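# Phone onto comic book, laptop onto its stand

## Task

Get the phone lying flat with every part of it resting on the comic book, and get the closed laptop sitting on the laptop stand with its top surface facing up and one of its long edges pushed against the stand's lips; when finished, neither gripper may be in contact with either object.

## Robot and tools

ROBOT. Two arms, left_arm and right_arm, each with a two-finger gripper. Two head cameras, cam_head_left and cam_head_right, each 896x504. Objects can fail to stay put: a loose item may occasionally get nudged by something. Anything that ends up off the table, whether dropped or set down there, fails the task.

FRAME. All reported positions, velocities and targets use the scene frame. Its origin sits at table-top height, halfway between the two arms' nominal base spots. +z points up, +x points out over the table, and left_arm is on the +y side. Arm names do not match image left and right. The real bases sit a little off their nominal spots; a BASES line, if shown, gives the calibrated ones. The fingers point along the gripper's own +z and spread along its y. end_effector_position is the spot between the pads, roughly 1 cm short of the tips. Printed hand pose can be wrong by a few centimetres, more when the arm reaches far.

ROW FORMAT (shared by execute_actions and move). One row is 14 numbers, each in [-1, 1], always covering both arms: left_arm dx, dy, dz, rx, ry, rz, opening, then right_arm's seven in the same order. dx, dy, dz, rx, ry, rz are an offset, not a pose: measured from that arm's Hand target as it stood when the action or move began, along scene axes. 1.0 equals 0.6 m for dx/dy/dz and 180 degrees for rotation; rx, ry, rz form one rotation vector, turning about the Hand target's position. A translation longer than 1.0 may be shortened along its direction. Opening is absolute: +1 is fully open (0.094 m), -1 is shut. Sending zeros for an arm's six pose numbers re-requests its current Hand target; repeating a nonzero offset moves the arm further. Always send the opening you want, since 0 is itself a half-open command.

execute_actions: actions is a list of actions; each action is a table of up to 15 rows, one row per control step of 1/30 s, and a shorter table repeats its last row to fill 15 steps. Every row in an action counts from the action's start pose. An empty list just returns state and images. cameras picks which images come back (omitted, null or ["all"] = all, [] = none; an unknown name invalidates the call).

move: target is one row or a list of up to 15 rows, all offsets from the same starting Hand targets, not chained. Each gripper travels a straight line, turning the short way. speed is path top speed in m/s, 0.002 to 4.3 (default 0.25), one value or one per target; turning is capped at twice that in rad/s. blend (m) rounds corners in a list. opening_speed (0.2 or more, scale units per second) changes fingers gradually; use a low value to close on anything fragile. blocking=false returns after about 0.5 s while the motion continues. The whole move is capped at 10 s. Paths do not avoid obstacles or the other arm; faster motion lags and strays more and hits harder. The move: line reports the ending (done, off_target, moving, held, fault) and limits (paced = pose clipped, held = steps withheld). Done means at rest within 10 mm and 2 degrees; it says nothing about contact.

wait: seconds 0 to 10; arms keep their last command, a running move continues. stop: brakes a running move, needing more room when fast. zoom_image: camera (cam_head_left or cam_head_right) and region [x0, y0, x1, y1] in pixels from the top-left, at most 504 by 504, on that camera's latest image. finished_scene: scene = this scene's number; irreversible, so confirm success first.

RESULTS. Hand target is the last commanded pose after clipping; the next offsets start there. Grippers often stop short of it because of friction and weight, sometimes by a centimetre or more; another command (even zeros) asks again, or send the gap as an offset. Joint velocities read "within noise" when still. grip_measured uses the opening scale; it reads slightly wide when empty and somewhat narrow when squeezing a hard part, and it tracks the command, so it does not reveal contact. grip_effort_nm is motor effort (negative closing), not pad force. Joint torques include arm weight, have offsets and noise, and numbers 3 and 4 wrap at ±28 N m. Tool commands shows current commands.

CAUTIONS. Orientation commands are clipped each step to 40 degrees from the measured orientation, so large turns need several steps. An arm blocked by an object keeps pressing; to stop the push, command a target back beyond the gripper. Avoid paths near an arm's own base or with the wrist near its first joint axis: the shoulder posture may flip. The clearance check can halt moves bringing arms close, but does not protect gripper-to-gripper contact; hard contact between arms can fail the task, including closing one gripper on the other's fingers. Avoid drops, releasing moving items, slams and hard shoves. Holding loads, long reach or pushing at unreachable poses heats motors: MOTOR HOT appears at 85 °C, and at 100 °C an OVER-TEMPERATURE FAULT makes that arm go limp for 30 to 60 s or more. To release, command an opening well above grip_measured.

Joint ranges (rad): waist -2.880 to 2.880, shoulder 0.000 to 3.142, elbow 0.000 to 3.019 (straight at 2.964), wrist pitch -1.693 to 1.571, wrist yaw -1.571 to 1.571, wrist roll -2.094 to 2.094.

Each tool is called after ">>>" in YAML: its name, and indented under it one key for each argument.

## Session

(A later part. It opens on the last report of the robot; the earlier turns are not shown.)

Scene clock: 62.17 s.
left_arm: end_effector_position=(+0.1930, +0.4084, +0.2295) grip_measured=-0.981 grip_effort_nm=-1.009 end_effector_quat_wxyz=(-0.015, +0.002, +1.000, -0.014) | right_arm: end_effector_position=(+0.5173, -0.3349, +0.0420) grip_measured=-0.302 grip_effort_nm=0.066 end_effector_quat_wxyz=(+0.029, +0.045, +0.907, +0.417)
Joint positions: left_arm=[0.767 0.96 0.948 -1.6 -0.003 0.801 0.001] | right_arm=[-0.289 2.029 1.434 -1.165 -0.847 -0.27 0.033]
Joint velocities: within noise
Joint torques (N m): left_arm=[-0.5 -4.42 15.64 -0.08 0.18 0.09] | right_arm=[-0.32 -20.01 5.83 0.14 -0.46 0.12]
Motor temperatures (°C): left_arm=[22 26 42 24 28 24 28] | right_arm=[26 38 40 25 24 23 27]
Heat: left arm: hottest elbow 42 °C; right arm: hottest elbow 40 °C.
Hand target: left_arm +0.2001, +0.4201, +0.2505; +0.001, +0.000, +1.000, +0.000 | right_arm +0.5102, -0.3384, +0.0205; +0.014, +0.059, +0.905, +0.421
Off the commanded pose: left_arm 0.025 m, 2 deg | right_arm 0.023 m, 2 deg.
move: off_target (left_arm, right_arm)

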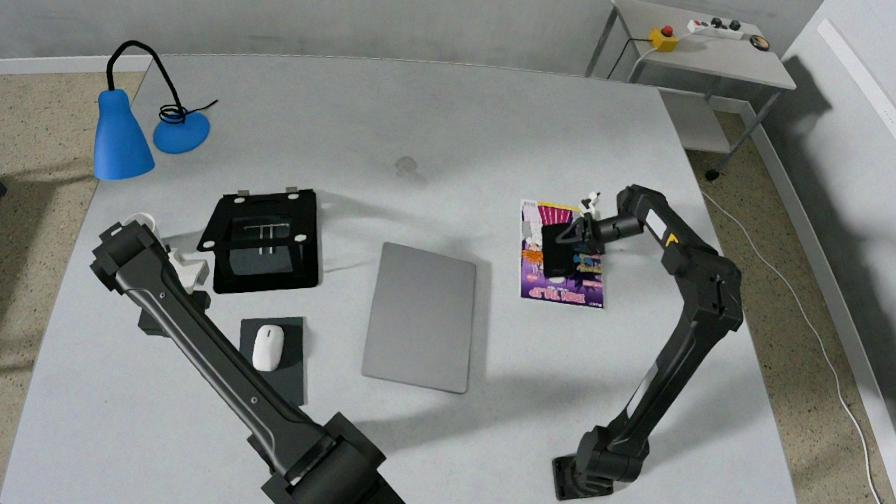

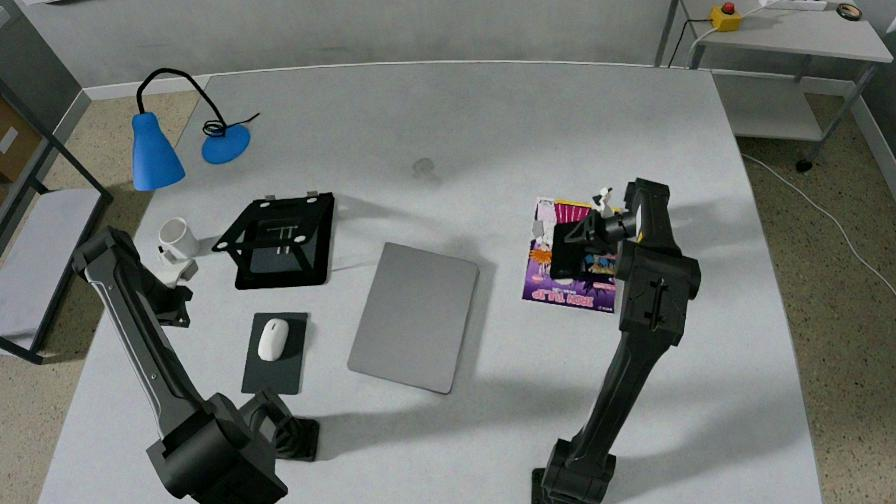

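>>> move:
  target:
    - [0.1,-0.333,-0.05,-0.4238,-0.1055,0.1305,0.9,-0.012,-0.16,0.0,0,0,0,-0.3]
  speed: 0.12

>>> zoom_image:
  camera: "cam_head_left"
  region: [490, 170, 670, 330]

>>> zoom_image:
  camera: "cam_head_left"
  region: [280, 200, 500, 400]

>>> zoom_image:
  camera: "cam_head_right"
  region: [260, 200, 480, 400]

Scene clock: 84.43 s.
left_arm: end_effector_position=(+0.2628, +0.2244, +0.2228) grip_measured=+0.898 grip_effort_nm=0.125 end_effector_quat_wxyz=(+0.176, -0.207, +0.763, -0.586) | right_arm: end_effector_position=(+0.4933, -0.4214, +0.0302) grip_measured=-0.301 grip_effort_nm=0.061 end_effector_quat_wxyz=(+0.013, +0.056, +0.905, +0.422)
Joint positions: left_arm=[0.68 1.012 0.586 -1.671 1.276 0.573 0.089] | right_arm=[-0.449 2.111 1.525 -1.374 -0.802 -0.488 0.033]
Joint velocities: within noise
Joint torques (N m): left_arm=[-2.61 -3.66 7.72 -0.75 0.64 0.18] | right_arm=[-0.56 -19.9 10.04 -0.84 -0.26 0.06]
Motor temperatures (°C): left_arm=[22 26 42 24 28 24 28] | right_arm=[26 38 40 25 24 23 26]
Heat: left arm: hottest elbow 42 °C; right arm: hottest elbow 40 °C.
Hand target: left_arm +0.2601, +0.2204, +0.2204; +0.152, -0.188, +0.754, -0.610 | right_arm +0.5030, -0.4345, +0.0206; +0.014, +0.059, +0.905, +0.421
Off the commanded pose: left_arm 0.005 m, 5 deg | right_arm 0.019 m, 0 deg.
joint sent to its limit (left arm) — joint 4 (wrist pitch), lower limit. The joint targets are off in orientation, not in position.
move: off_target (left_arm, right_arm)

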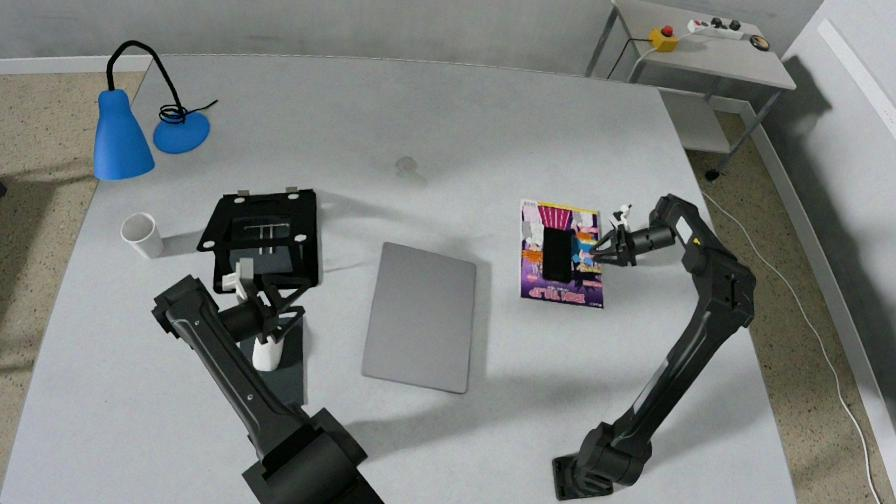

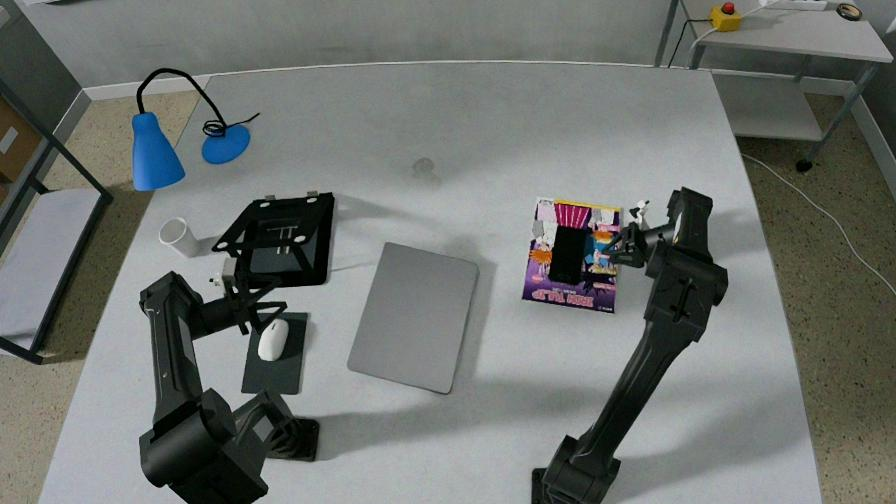

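Scaled by 2.800.

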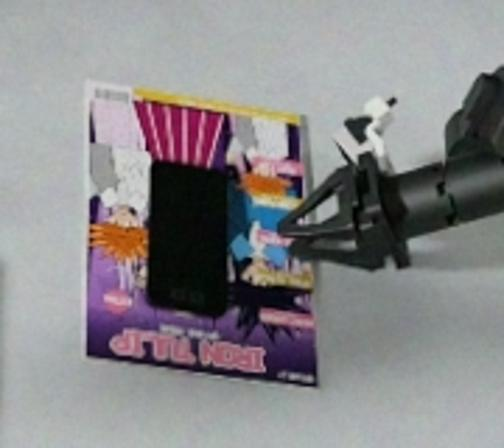

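Scaled by 2.291.

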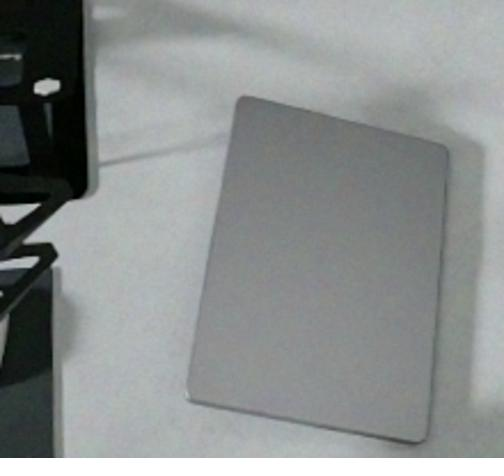

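Scaled by 2.291.

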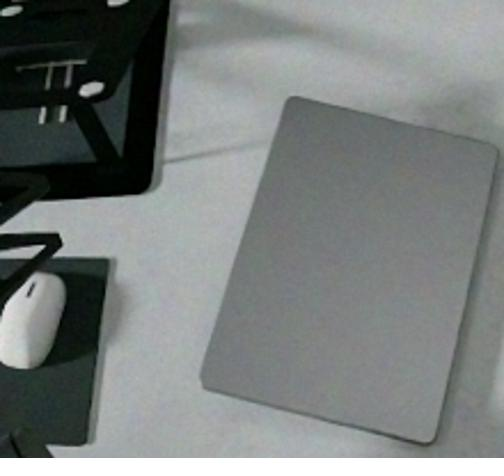

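>>> move:
  target: [0,0,0,0,0,0,0.9,0,-0.02,0.3,0,0,0,-0.3]
  speed: 0.15

Scene clock: 99.93 s.
left_arm: end_effector_position=(+0.2630, +0.2241, +0.2227) grip_measured=+0.898 grip_effort_nm=0.120 end_effector_quat_wxyz=(+0.176, -0.206, +0.763, -0.587) | right_arm: end_effector_position=(+0.4934, -0.4341, +0.1836) grip_measured=-0.301 grip_effort_nm=0.056 end_effector_quat_wxyz=(+0.026, +0.071, +0.908, +0.413)
Joint positions: left_arm=[0.678 1.014 0.586 -1.671 1.277 0.575 0.089] | right_arm=[-0.469 1.933 1.683 -1.671 -0.795 -0.457 0.033]
Joint velocities: within noise
Joint torques (N m): left_arm=[-2.78 -4.25 7.8 -0.65 0.63 0.17] | right_arm=[-0.44 -22.65 11.52 -0.76 -0.49 0.15]
Motor temperatures (°C): left_arm=[22 26 39 24 28 24 28] | right_arm=[26 39 42 25 24 23 26]
Heat: left arm: hottest elbow 39 °C; right arm: hottest elbow 42 °C.
Hand target: left_arm +0.2601, +0.2204, +0.2205; +0.153, -0.188, +0.754, -0.610 | right_arm +0.5030, -0.4463, +0.2004; +0.014, +0.058, +0.905, +0.421
Off the commanded pose: left_arm 0.005 m, 4 deg | right_arm 0.023 m, 2 deg.
joint sent to its limit (left arm) — joint 4 (wrist pitch), lower limit. The joint targets are off in orientation, not in position.
joint sent to its limit (right arm) — joint 4 (wrist pitch), lower limit. The joint targets are off in orientation, not in position.
move: off_target (left_arm, right_arm)

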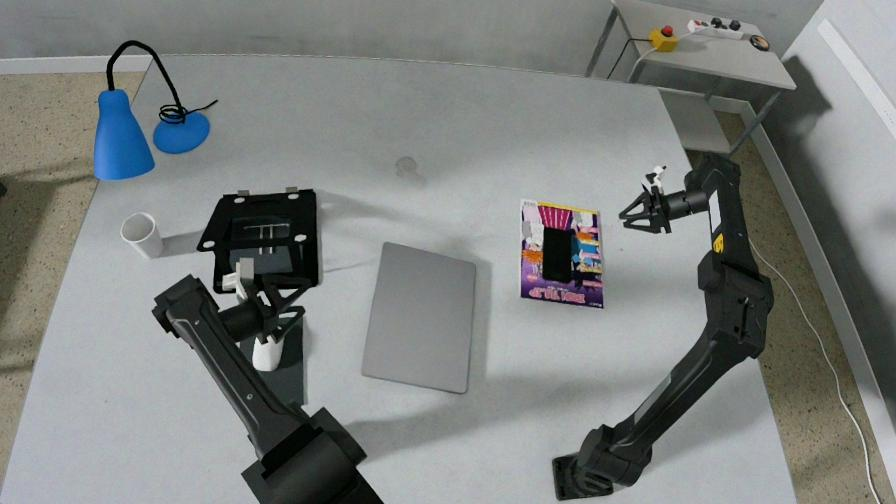

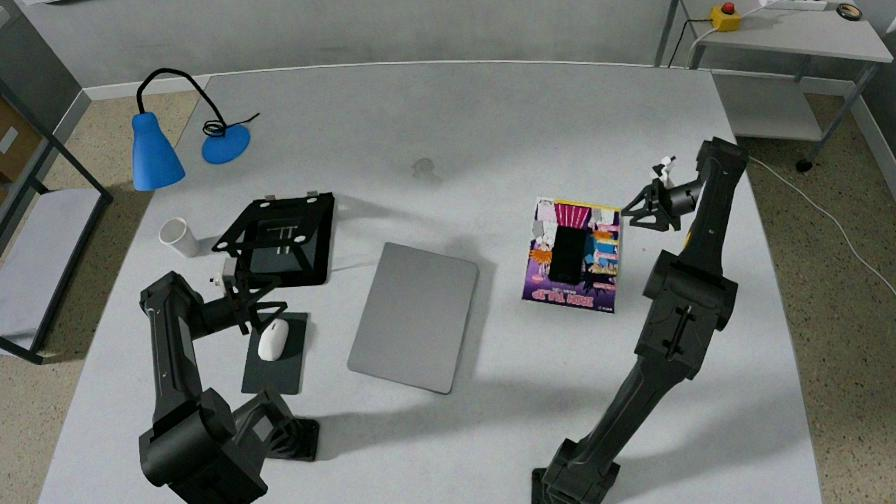

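>>> zoom_image:
  camera: "cam_head_left"
  region: [330, 220, 510, 420]

>>> zoom_image:
  camera: "cam_head_right"
  region: [330, 220, 510, 420]

Scaled by 2.520.

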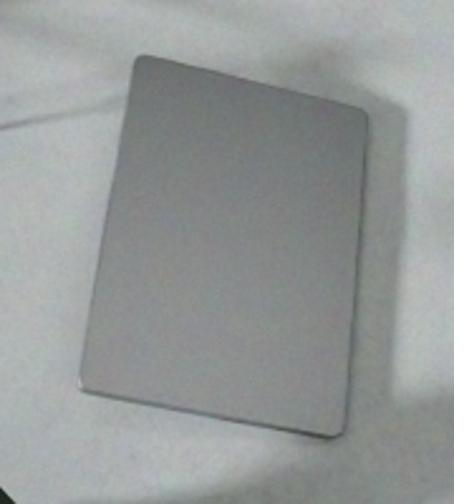

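Scaled by 2.520.

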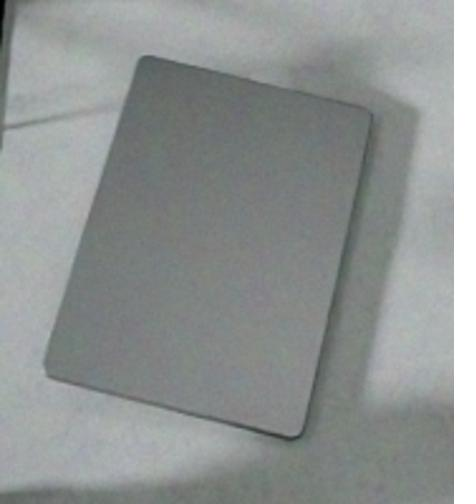

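>>> move:
  target: [0.02,-0.065,-0.225,0,0,0,1,0,0.02,0.05,0,0,0,-0.3]
  speed: 0.1

Scene clock: 128.03 s.
left_arm: end_effector_position=(+0.2745, +0.1862, +0.0851) grip_measured=+0.998 grip_effort_nm=0.125 end_effector_quat_wxyz=(+0.153, -0.194, +0.752, -0.611) | right_arm: end_effector_position=(+0.4920, -0.4320, +0.2054) grip_measured=-0.301 grip_effort_nm=0.056 end_effector_quat_wxyz=(+0.034, +0.088, +0.907, +0.411)
Joint positions: left_arm=[0.483 1.29 0.302 -0.651 1.362 0.062 0.094] | right_arm=[-0.469 1.892 1.683 -1.671 -0.805 -0.403 0.033]
Joint velocities: within noise
Joint torques (N m): left_arm=[-2.14 -7.18 4.68 0.64 0.59 -0.03] | right_arm=[0.91 -23.24 11.86 -0.7 -0.49 0.16]
Motor temperatures (°C): left_arm=[22 25 37 24 28 24 27] | right_arm=[26 42 43 25 24 23 26]
Heat: left arm: hottest elbow 37 °C; right arm: hottest elbow 43 °C.
Hand target: left_arm +0.2722, +0.1814, +0.0855; +0.153, -0.188, +0.754, -0.610 | right_arm +0.5030, -0.4343, +0.2306; +0.014, +0.059, +0.905, +0.421
Off the commanded pose: left_arm 0.005 m, 1 deg | right_arm 0.027 m, 4 deg.
joint sent to its limit (right arm) — joint 4 (wrist pitch), lower limit. The joint targets are off in orientation, not in position.
move: off_target (right_arm)

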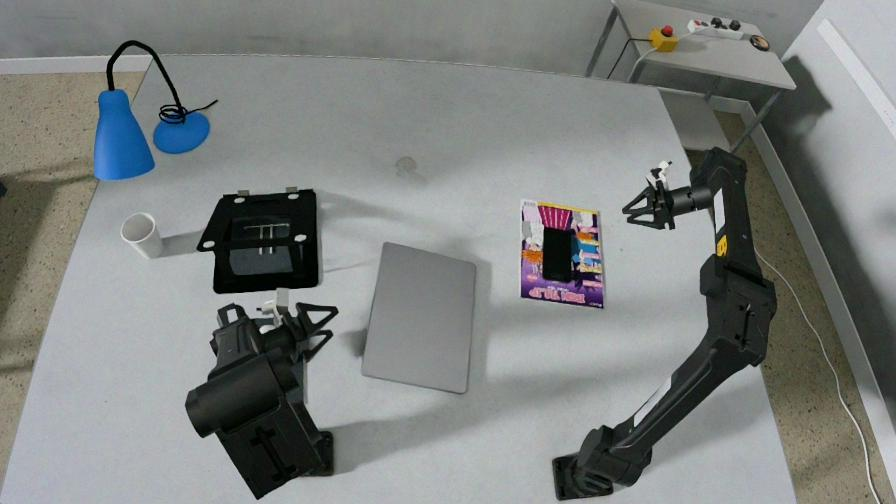

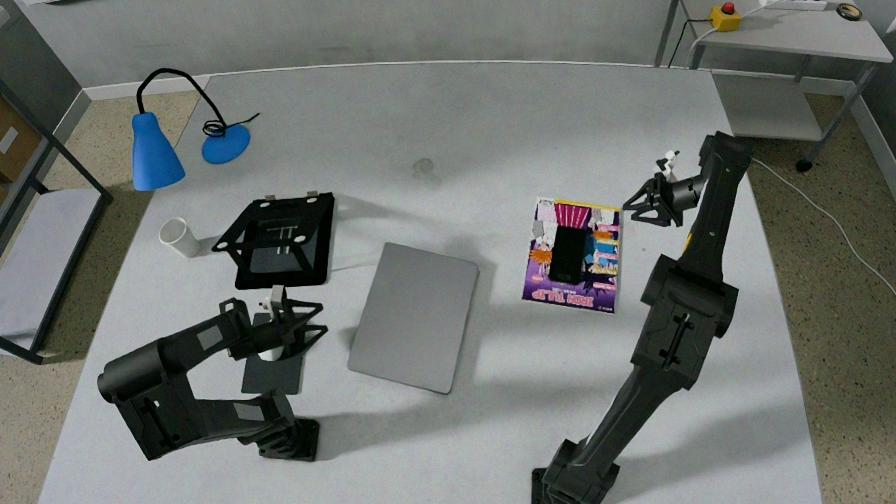

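>>> move:
  target: [0.015,-0.025,-0.05,0,0,0,1,0,0,0,0,0,0,-0.3]
  speed: 0.06

>>> zoom_image:
  camera: "cam_head_right"
  region: [200, 260, 400, 420]

Scene clock: 135.80 s.
left_arm: end_effector_position=(+0.2842, +0.1712, +0.0563) grip_measured=+0.998 grip_effort_nm=0.129 end_effector_quat_wxyz=(+0.156, -0.191, +0.753, -0.610) | right_arm: end_effector_position=(+0.4920, -0.4320, +0.2054) grip_measured=-0.301 grip_effort_nm=0.056 end_effector_quat_wxyz=(+0.034, +0.088, +0.907, +0.411)
Joint positions: left_arm=[0.388 1.387 0.2 -0.016 1.346 -0.375 0.094] | right_arm=[-0.469 1.892 1.683 -1.671 -0.805 -0.403 0.033]
Joint velocities: within noise
Joint torques (N m): left_arm=[-2.26 -6.01 3.82 1.18 0.49 0.02] | right_arm=[0.91 -23.12 11.89 -0.72 -0.49 0.17]
Motor temperatures (°C): left_arm=[22 25 36 24 28 24 27] | right_arm=[26 41 44 25 24 23 26]
Heat: left arm: hottest elbow 36 °C; right arm: hottest elbow 44 °C.
Hand target: left_arm +0.2812, +0.1664, +0.0555; +0.153, -0.188, +0.754, -0.610 | right_arm +0.5029, -0.4343, +0.2305; +0.014, +0.058, +0.905, +0.421
Off the commanded pose: left_arm 0.006 m, 1 deg | right_arm 0.028 m, 4 deg.
joint sent to its limit (right arm) — joint 4 (wrist pitch), lower limit. The joint targets are off in orientation, not in position.
move: off_target (right_arm)

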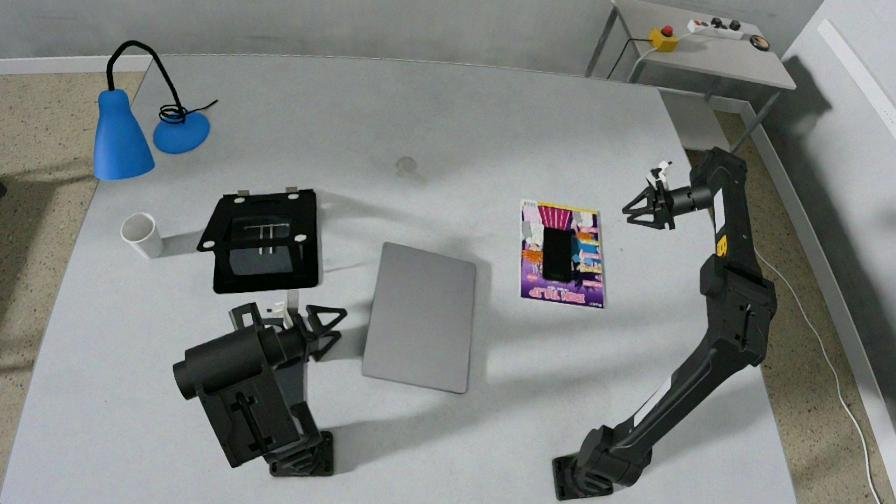

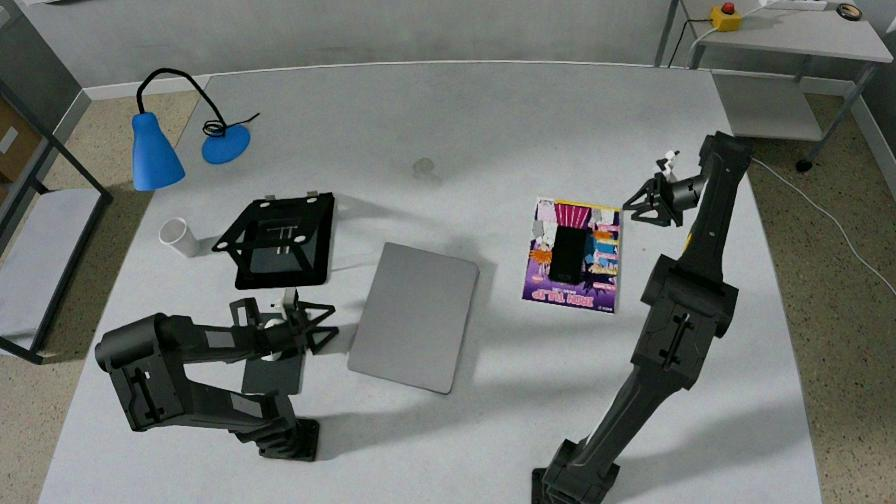

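Scaled by 2.520.

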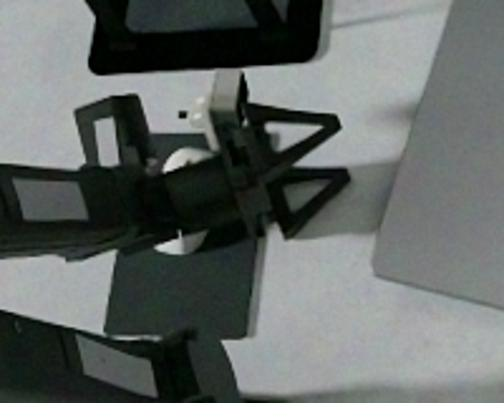

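>>> move:
  target: [0.01,-0.06,0.017,0,0,0,1,0,0,0,0,0,0,-0.3]
  speed: 0.06
  cameras: []

>>> move:
  target: [0.018,-0.05,0,0,0,0,1,0,0,0,0,0,0,-0.3]
  speed: 0.05

>>> zoom_image:
  camera: "cam_head_right"
  region: [250, 220, 510, 420]

Scene clock: 142.03 s.
left_arm: end_effector_position=(+0.2913, +0.1349, +0.0681) grip_measured=+0.998 grip_effort_nm=0.125 end_effector_quat_wxyz=(+0.159, -0.189, +0.754, -0.608) | right_arm: end_effector_position=(+0.4920, -0.4320, +0.2054) grip_measured=-0.301 grip_effort_nm=0.066 end_effector_quat_wxyz=(+0.034, +0.088, +0.907, +0.411)
Joint positions: left_arm=[0.19 1.379 0.098 0.626 1.22 -0.936 0.094] | right_arm=[-0.469 1.892 1.683 -1.671 -0.805 -0.403 0.033]
Joint velocities: within noise
Joint torques (N m): left_arm=[-3.31 -5.01 3.51 2.26 0.21 -0.06] | right_arm=[0.79 -23.12 11.88 -0.72 -0.48 0.17]
Motor temperatures (°C): left_arm=[22 25 36 24 28 24 27] | right_arm=[26 41 44 25 24 23 26]
Heat: left arm: hottest elbow 36 °C; right arm: hottest elbow 44 °C.
Hand target: left_arm +0.2872, +0.1304, +0.0657; +0.153, -0.188, +0.754, -0.610 | right_arm +0.5029, -0.4343, +0.2305; +0.014, +0.058, +0.905, +0.421
Off the commanded pose: left_arm 0.007 m, 1 deg | right_arm 0.028 m, 4 deg.
joint sent to its limit (right arm) — joint 4 (wrist pitch), lower limit. The joint targets are off in orientation, not in position.
move: off_target (right_arm)
No camera images: "cameras" was empty.

Scene clock: 143.70 s.
left_arm: end_effector_position=(+0.3043, +0.1045, +0.0682) grip_measured=+0.998 grip_effort_nm=0.129 end_effector_quat_wxyz=(+0.160, -0.188, +0.754, -0.609) | right_arm: end_effector_position=(+0.4920, -0.4320, +0.2054) grip_measured=-0.301 grip_effort_nm=0.056 end_effector_quat_wxyz=(+0.034, +0.088, +0.907, +0.411)
Joint positions: left_arm=[0.021 1.498 0.097 0.947 1.076 -1.153 0.094] | right_arm=[-0.469 1.892 1.683 -1.671 -0.805 -0.403 0.033]
Joint velocities: within noise
Joint torques (N m): left_arm=[-2.61 -5.83 2.13 2.44 0.11 0.01] | right_arm=[0.79 -23.12 11.88 -0.72 -0.48 0.17]
Motor temperatures (°C): left_arm=[22 25 36 24 28 24 27] | right_arm=[26 41 45 25 24 23 25]
Heat: left arm: hottest elbow 36 °C; right arm: hottest elbow 45 °C.
Hand target: left_arm +0.2979, +0.1003, +0.0657; +0.152, -0.188, +0.754, -0.610 | right_arm +0.5029, -0.4343, +0.2305; +0.014, +0.058, +0.905, +0.421
Off the commanded pose: left_arm 0.008 m, 1 deg | right_arm 0.028 m, 4 deg.
joint sent to its limit (right arm) — joint 4 (wrist pitch), lower limit. The joint targets are off in orientation, not in position.
move: off_target (right_arm)

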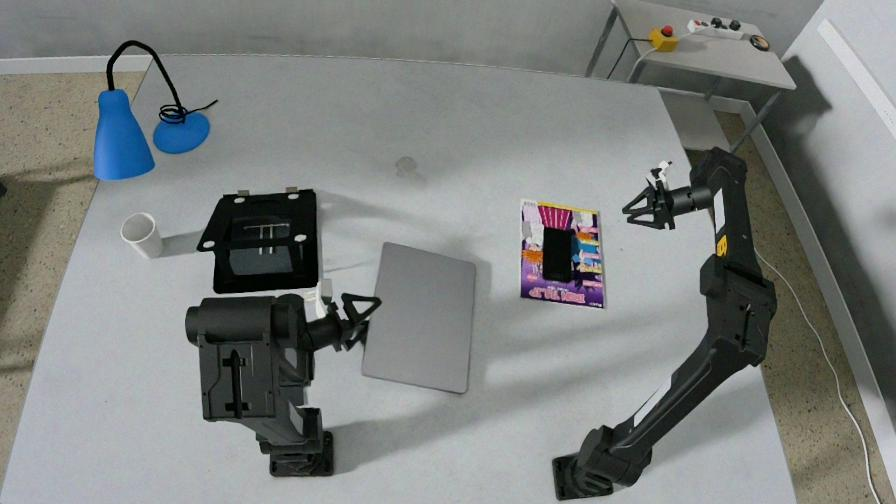

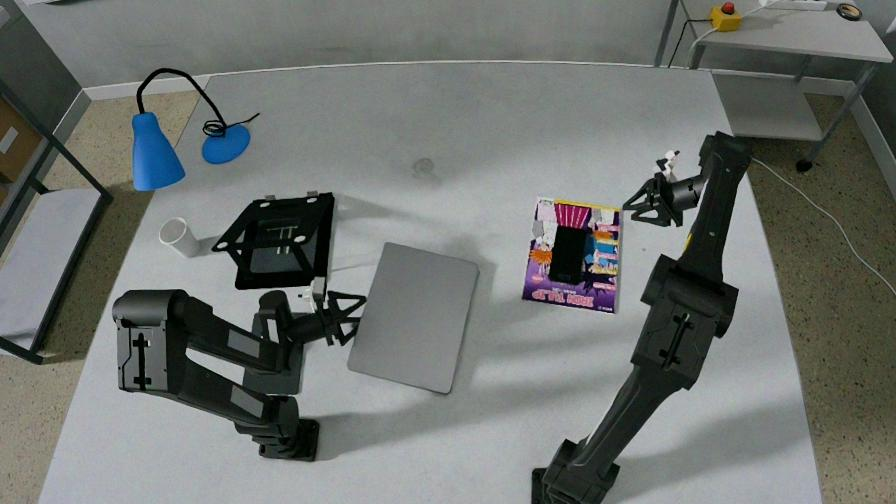

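Scaled by 1.938.

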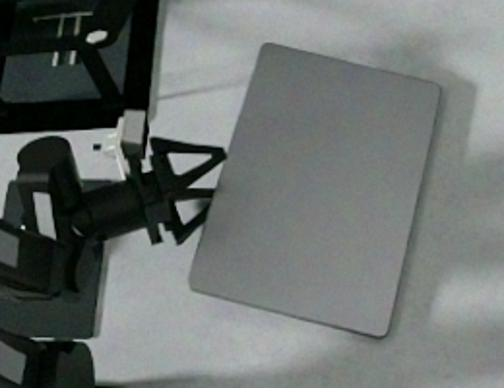

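>>> move:
  target: [0.025,-0.058,0,0,0,0,1,0,0,0,0,0,0,-0.3]
  speed: 0.05

>>> zoom_image:
  camera: "cam_head_right"
  region: [250, 220, 510, 420]

Scene clock: 147.90 s.
left_arm: end_effector_position=(+0.3040, +0.0710, +0.0607) grip_measured=+0.998 grip_effort_nm=0.125 end_effector_quat_wxyz=(+0.147, -0.199, +0.758, -0.604) | right_arm: end_effector_position=(+0.4920, -0.4320, +0.2055) grip_measured=-0.301 grip_effort_nm=0.061 end_effector_quat_wxyz=(+0.034, +0.088, +0.907, +0.411)
Joint positions: left_arm=[-0.152 1.583 0.097 1.102 0.917 -1.279 0.094] | right_arm=[-0.469 1.892 1.683 -1.671 -0.806 -0.403 0.033]
Joint velocities: within noise
Joint torques (N m): left_arm=[-2.2 -6.01 4.68 2.41 0.06 -0.05] | right_arm=[0.85 -23.24 11.89 -0.7 -0.48 0.17]
Motor temperatures (°C): left_arm=[22 25 35 24 28 24 27] | right_arm=[26 40 45 25 24 23 25]
Heat: left arm: hottest elbow 35 °C; right arm: hottest elbow 45 °C.
Hand target: left_arm +0.3129, +0.0656, +0.0656; +0.152, -0.188, +0.754, -0.610 | right_arm +0.5030, -0.4343, +0.2306; +0.014, +0.058, +0.905, +0.421
Off the commanded pose: left_arm 0.012 m, 2 deg | right_arm 0.027 m, 4 deg.
joint sent to its limit (right arm) — joint 4 (wrist pitch), lower limit. The joint targets are off in orientation, not in position.
move: off_target (left_arm, right_arm)

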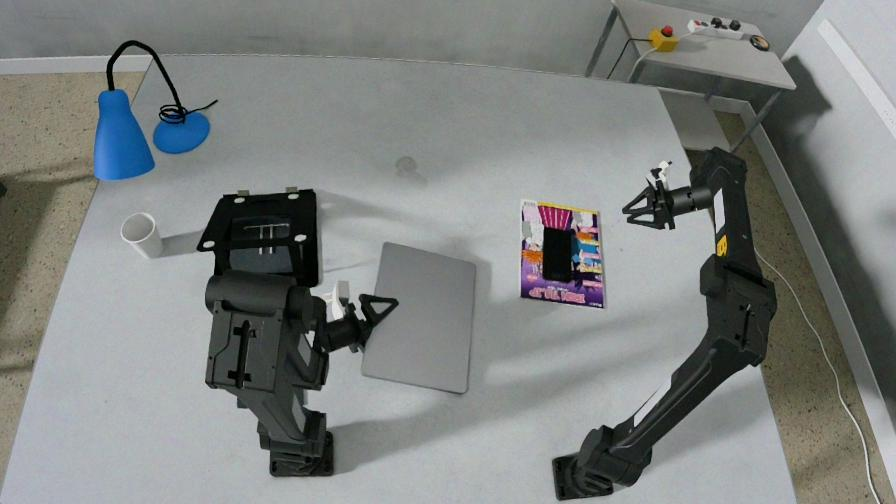

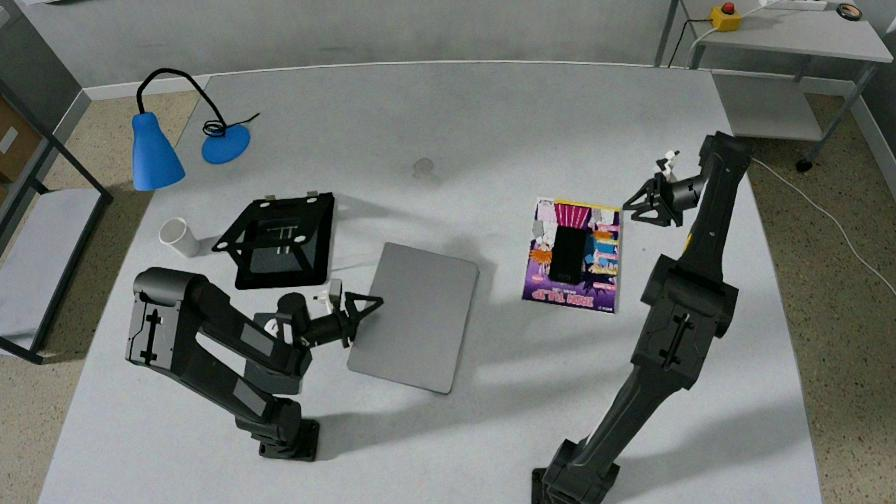

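Scaled by 1.938.

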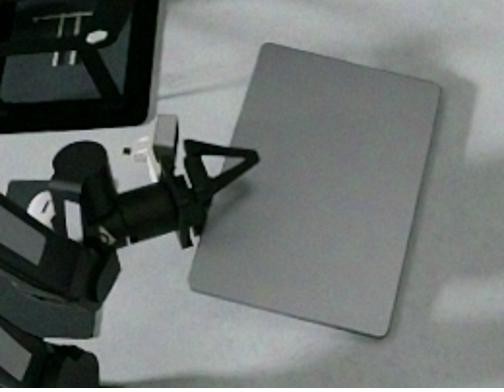

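>>> move:
  target: [0,0,0,0,0,0,-0.95,0,0,0,0,0,0,-0.3]
  opening_speed: 0.3
  speed: 0.05

>>> zoom_image:
  camera: "cam_head_right"
  region: [250, 220, 510, 420]

Scene clock: 157.23 s.
left_arm: end_effector_position=(+0.3044, +0.0715, +0.0574) grip_measured=-0.604 grip_effort_nm=-1.009 end_effector_quat_wxyz=(+0.163, -0.182, +0.764, -0.598) | right_arm: end_effector_position=(+0.4920, -0.4320, +0.2055) grip_measured=-0.301 grip_effort_nm=0.061 end_effector_quat_wxyz=(+0.034, +0.088, +0.907, +0.411)
Joint positions: left_arm=[-0.152 1.604 0.097 1.119 0.911 -1.226 0.019] | right_arm=[-0.469 1.892 1.683 -1.671 -0.806 -0.403 0.033]
Joint velocities: within noise
Joint torques (N m): left_arm=[-2.9 -8.35 4.46 1.61 0.3 -0.53] | right_arm=[0.79 -23.12 11.89 -0.7 -0.48 0.17]
Motor temperatures (°C): left_arm=[22 25 35 24 28 24 27] | right_arm=[26 40 45 25 24 23 25]
Heat: left arm: hottest elbow 35 °C; right arm: hottest elbow 45 °C.
Hand target: left_arm +0.3129, +0.0657, +0.0657; +0.152, -0.188, +0.754, -0.610 | right_arm +0.5030, -0.4343, +0.2306; +0.014, +0.058, +0.905, +0.421
Off the commanded pose: left_arm 0.013 m, 2 deg | right_arm 0.028 m, 4 deg.
joint sent to its limit (right arm) — joint 4 (wrist pitch), lower limit. The joint targets are off in orientation, not in position.
move: off_target (left_arm, right_arm)

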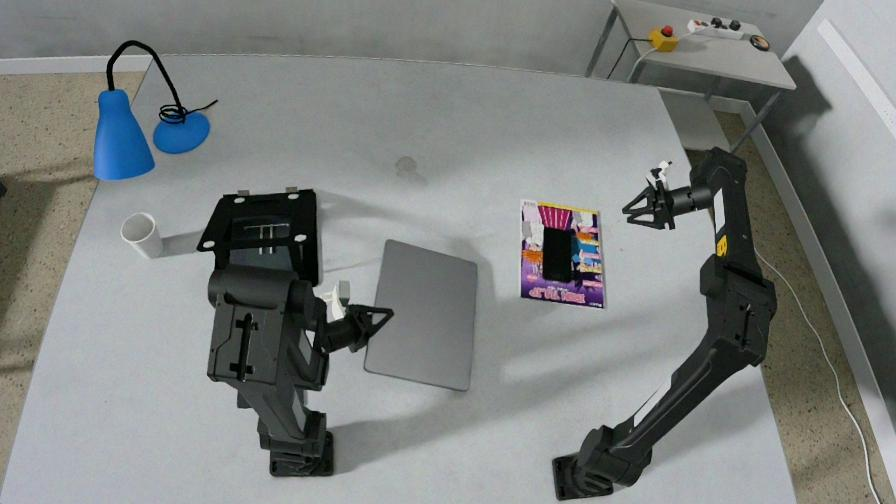

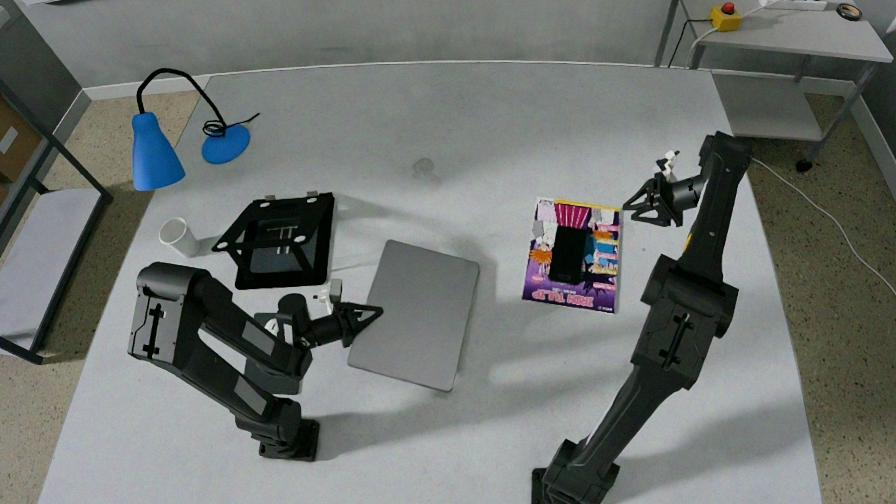

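Scaled by 1.938.

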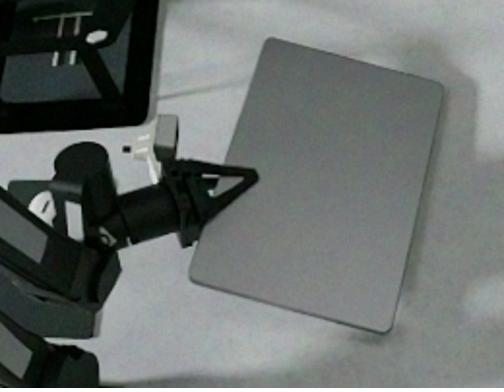

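>>> move:
  target: [-0.005,0.01,0.09,0,0,0,-0.95,0,0,0,0,0,0,-0.3]
  speed: 0.06

>>> zoom_image:
  camera: "cam_head_right"
  region: [250, 220, 510, 420]

Scene clock: 167.07 s.
left_arm: end_effector_position=(+0.2912, +0.0731, +0.0864) grip_measured=-0.630 grip_effort_nm=-1.009 end_effector_quat_wxyz=(+0.130, -0.207, +0.772, -0.586) | right_arm: end_effector_position=(+0.4920, -0.4320, +0.2055) grip_measured=-0.301 grip_effort_nm=0.061 end_effector_quat_wxyz=(+0.034, +0.088, +0.907, +0.411)
Joint positions: left_arm=[-0.152 1.189 0.097 0.62 0.911 -1.23 0.017] | right_arm=[-0.469 1.892 1.683 -1.671 -0.806 -0.403 0.033]
Joint velocities: within noise
Joint torques (N m): left_arm=[-0.73 -8.53 10.07 2.43 1.19 -0.3] | right_arm=[0.79 -23.18 11.89 -0.72 -0.49 0.17]
Motor temperatures (°C): left_arm=[22 25 35 24 28 24 28] | right_arm=[26 40 46 25 24 23 25]
Heat: left arm: hottest elbow 35 °C; right arm: hottest elbow 46 °C.
Hand target: left_arm +0.3099, +0.0716, +0.1196; +0.152, -0.188, +0.754, -0.610 | right_arm +0.5030, -0.4343, +0.2306; +0.014, +0.058, +0.905, +0.421
Off the commanded pose: left_arm 0.038 m, 5 deg | right_arm 0.027 m, 4 deg.
joint sent to its limit (right arm) — joint 4 (wrist pitch), lower limit. The joint targets are off in orientation, not in position.
move: off_target (left_arm, right_arm)

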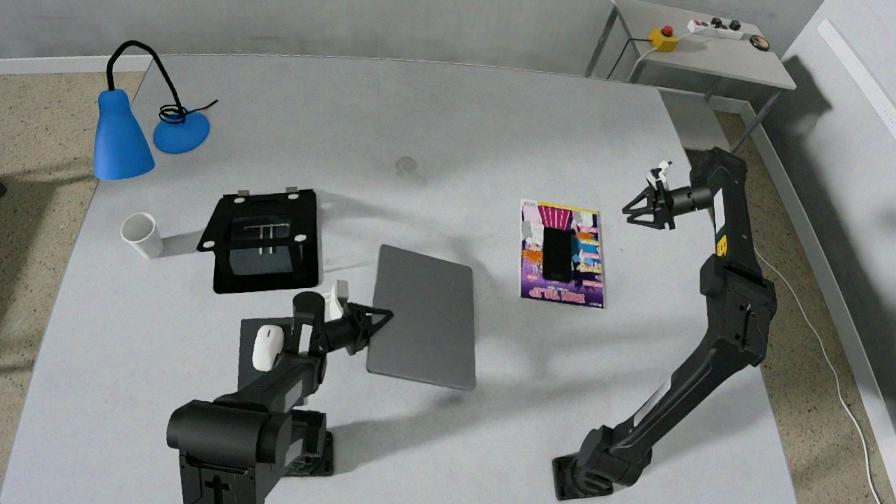

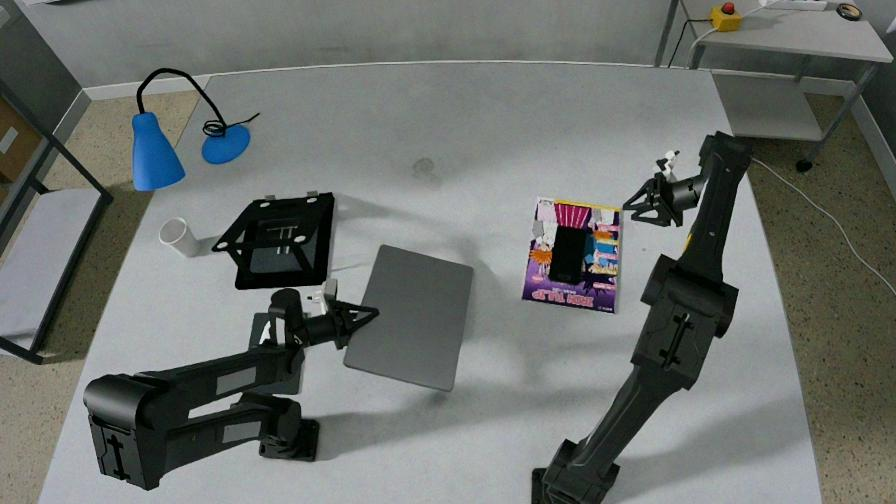

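Scaled by 1.938.

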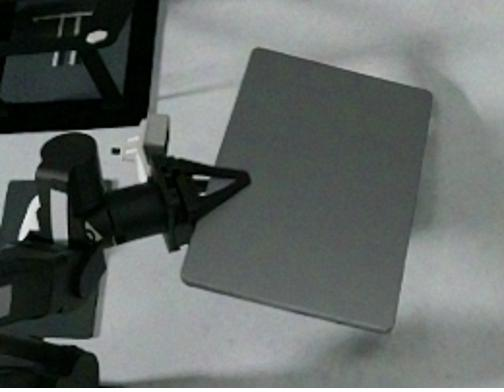

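>>> move:
  target: [0.04,0.02,0.02,0,0,0.15,-0.95,0,0.05,0,0,0,0,-0.3]
  speed: 0.12

Scene clock: 171.57 s.
left_arm: end_effector_position=(+0.3198, +0.0877, +0.0943) grip_measured=-0.630 grip_effort_nm=-1.009 end_effector_quat_wxyz=(+0.271, -0.356, +0.730, -0.517) | right_arm: end_effector_position=(+0.4971, -0.4086, +0.2111) grip_measured=-0.301 grip_effort_nm=0.066 end_effector_quat_wxyz=(+0.027, +0.079, +0.906, +0.416)
Joint positions: left_arm=[-0.382 1.026 0.052 0.638 0.266 -1.449 0.017] | right_arm=[-0.428 1.883 1.683 -1.671 -0.818 -0.379 0.033]
Joint velocities: within noise
Joint torques (N m): left_arm=[-1.14 -7.06 9.7 3.85 -0.5 -0.64] | right_arm=[1.26 -23.24 10.36 -0.7 -0.5 0.12]
Motor temperatures (°C): left_arm=[22 25 35 24 28 24 28] | right_arm=[26 40 46 25 24 23 25]
Heat: left arm: hottest elbow 35 °C; right arm: hottest elbow 46 °C.
Hand target: left_arm +0.3340, +0.0837, +0.1316; +0.291, -0.359, +0.690, -0.558 | right_arm +0.5029, -0.4045, +0.2304; +0.014, +0.059, +0.905, +0.421
Off the commanded pose: left_arm 0.040 m, 7 deg | right_arm 0.021 m, 3 deg.
joint sent to its limit (right arm) — joint 4 (wrist pitch), lower limit. The joint targets are off in orientation, not in position.
move: off_target (left_arm, right_arm)

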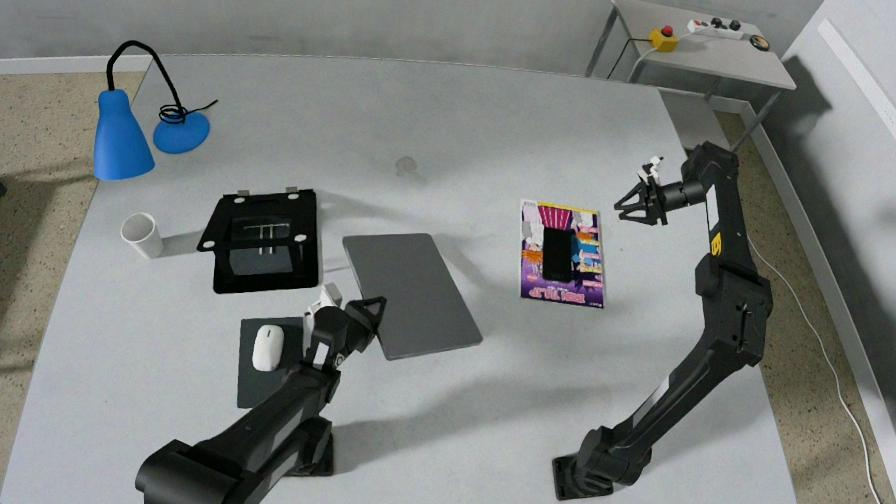

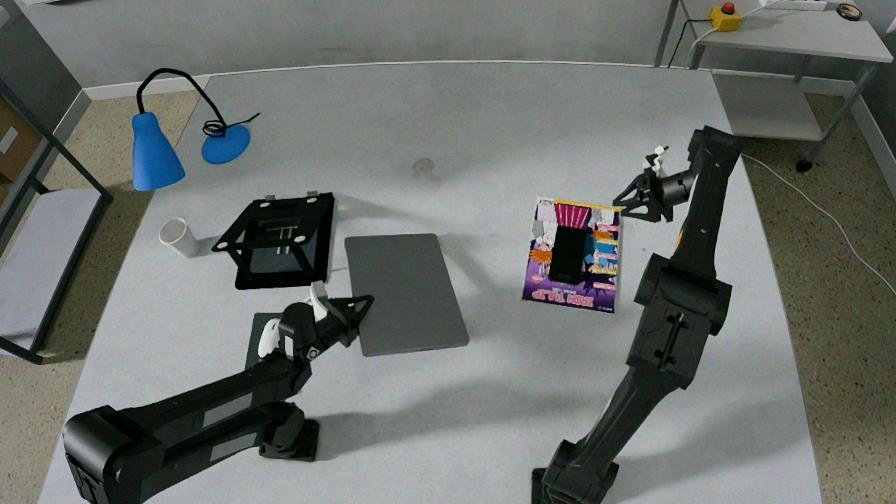

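>>> move:
  target: [0.06,-0.1,0.02,0,0,0.17,-0.95,0,0,0,0,0,0,-0.3]
  speed: 0.12

Scene clock: 177.07 s.
left_arm: end_effector_position=(+0.3367, +0.0590, +0.0894) grip_measured=-0.632 grip_effort_nm=-1.004 end_effector_quat_wxyz=(+0.433, -0.501, +0.641, -0.388) | right_arm: end_effector_position=(+0.4971, -0.4086, +0.2115) grip_measured=-0.301 grip_effort_nm=0.061 end_effector_quat_wxyz=(+0.027, +0.079, +0.906, +0.416)
Joint positions: left_arm=[-0.904 1.266 0.202 0.604 -0.753 -1.721 0.017] | right_arm=[-0.428 1.882 1.683 -1.671 -0.818 -0.379 0.033]
Joint velocities: within noise
Joint torques (N m): left_arm=[-1.55 -8.12 16.08 2.65 -1.07 -0.5] | right_arm=[1.2 -23.18 10.36 -0.68 -0.49 0.17]
Motor temperatures (°C): left_arm=[22 25 35 24 28 24 28] | right_arm=[26 40 46 25 25 23 25]
Heat: left arm: hottest elbow 35 °C; right arm: hottest elbow 46 °C.
Hand target: left_arm +0.3700, +0.0236, +0.1438; +0.428, -0.528, +0.570, -0.461 | right_arm +0.5029, -0.4045, +0.2305; +0.014, +0.059, +0.905, +0.421
Off the commanded pose: left_arm 0.073 m, 12 deg | right_arm 0.020 m, 3 deg.
joint sent to its limit (right arm) — joint 4 (wrist pitch), lower limit. The joint targets are off in orientation, not in position.
move: off_target (left_arm, right_arm)

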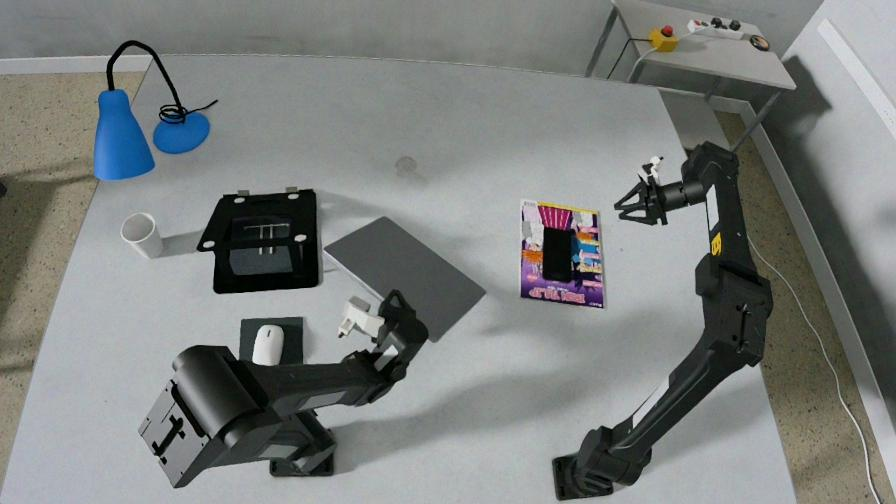

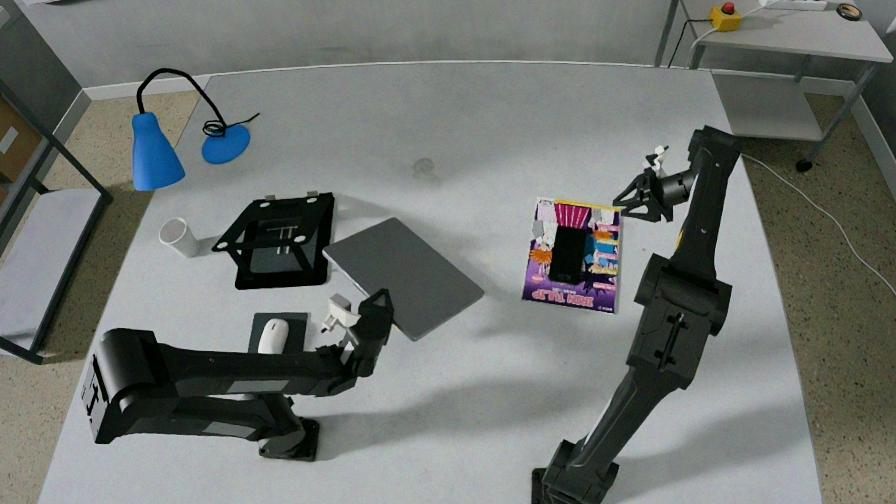

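>>> zoom_image:
  camera: "cam_head_left"
  region: [300, 200, 500, 400]

>>> zoom_image:
  camera: "cam_head_right"
  region: [300, 200, 500, 400]

Scaled by 2.520.

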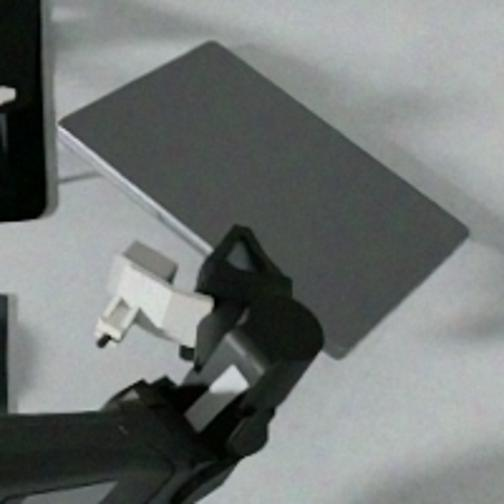

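Scaled by 2.520.

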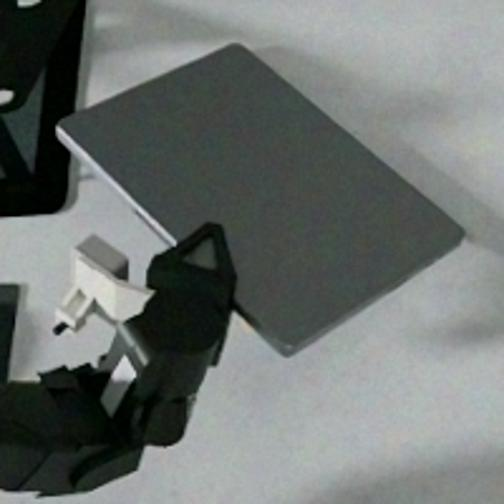

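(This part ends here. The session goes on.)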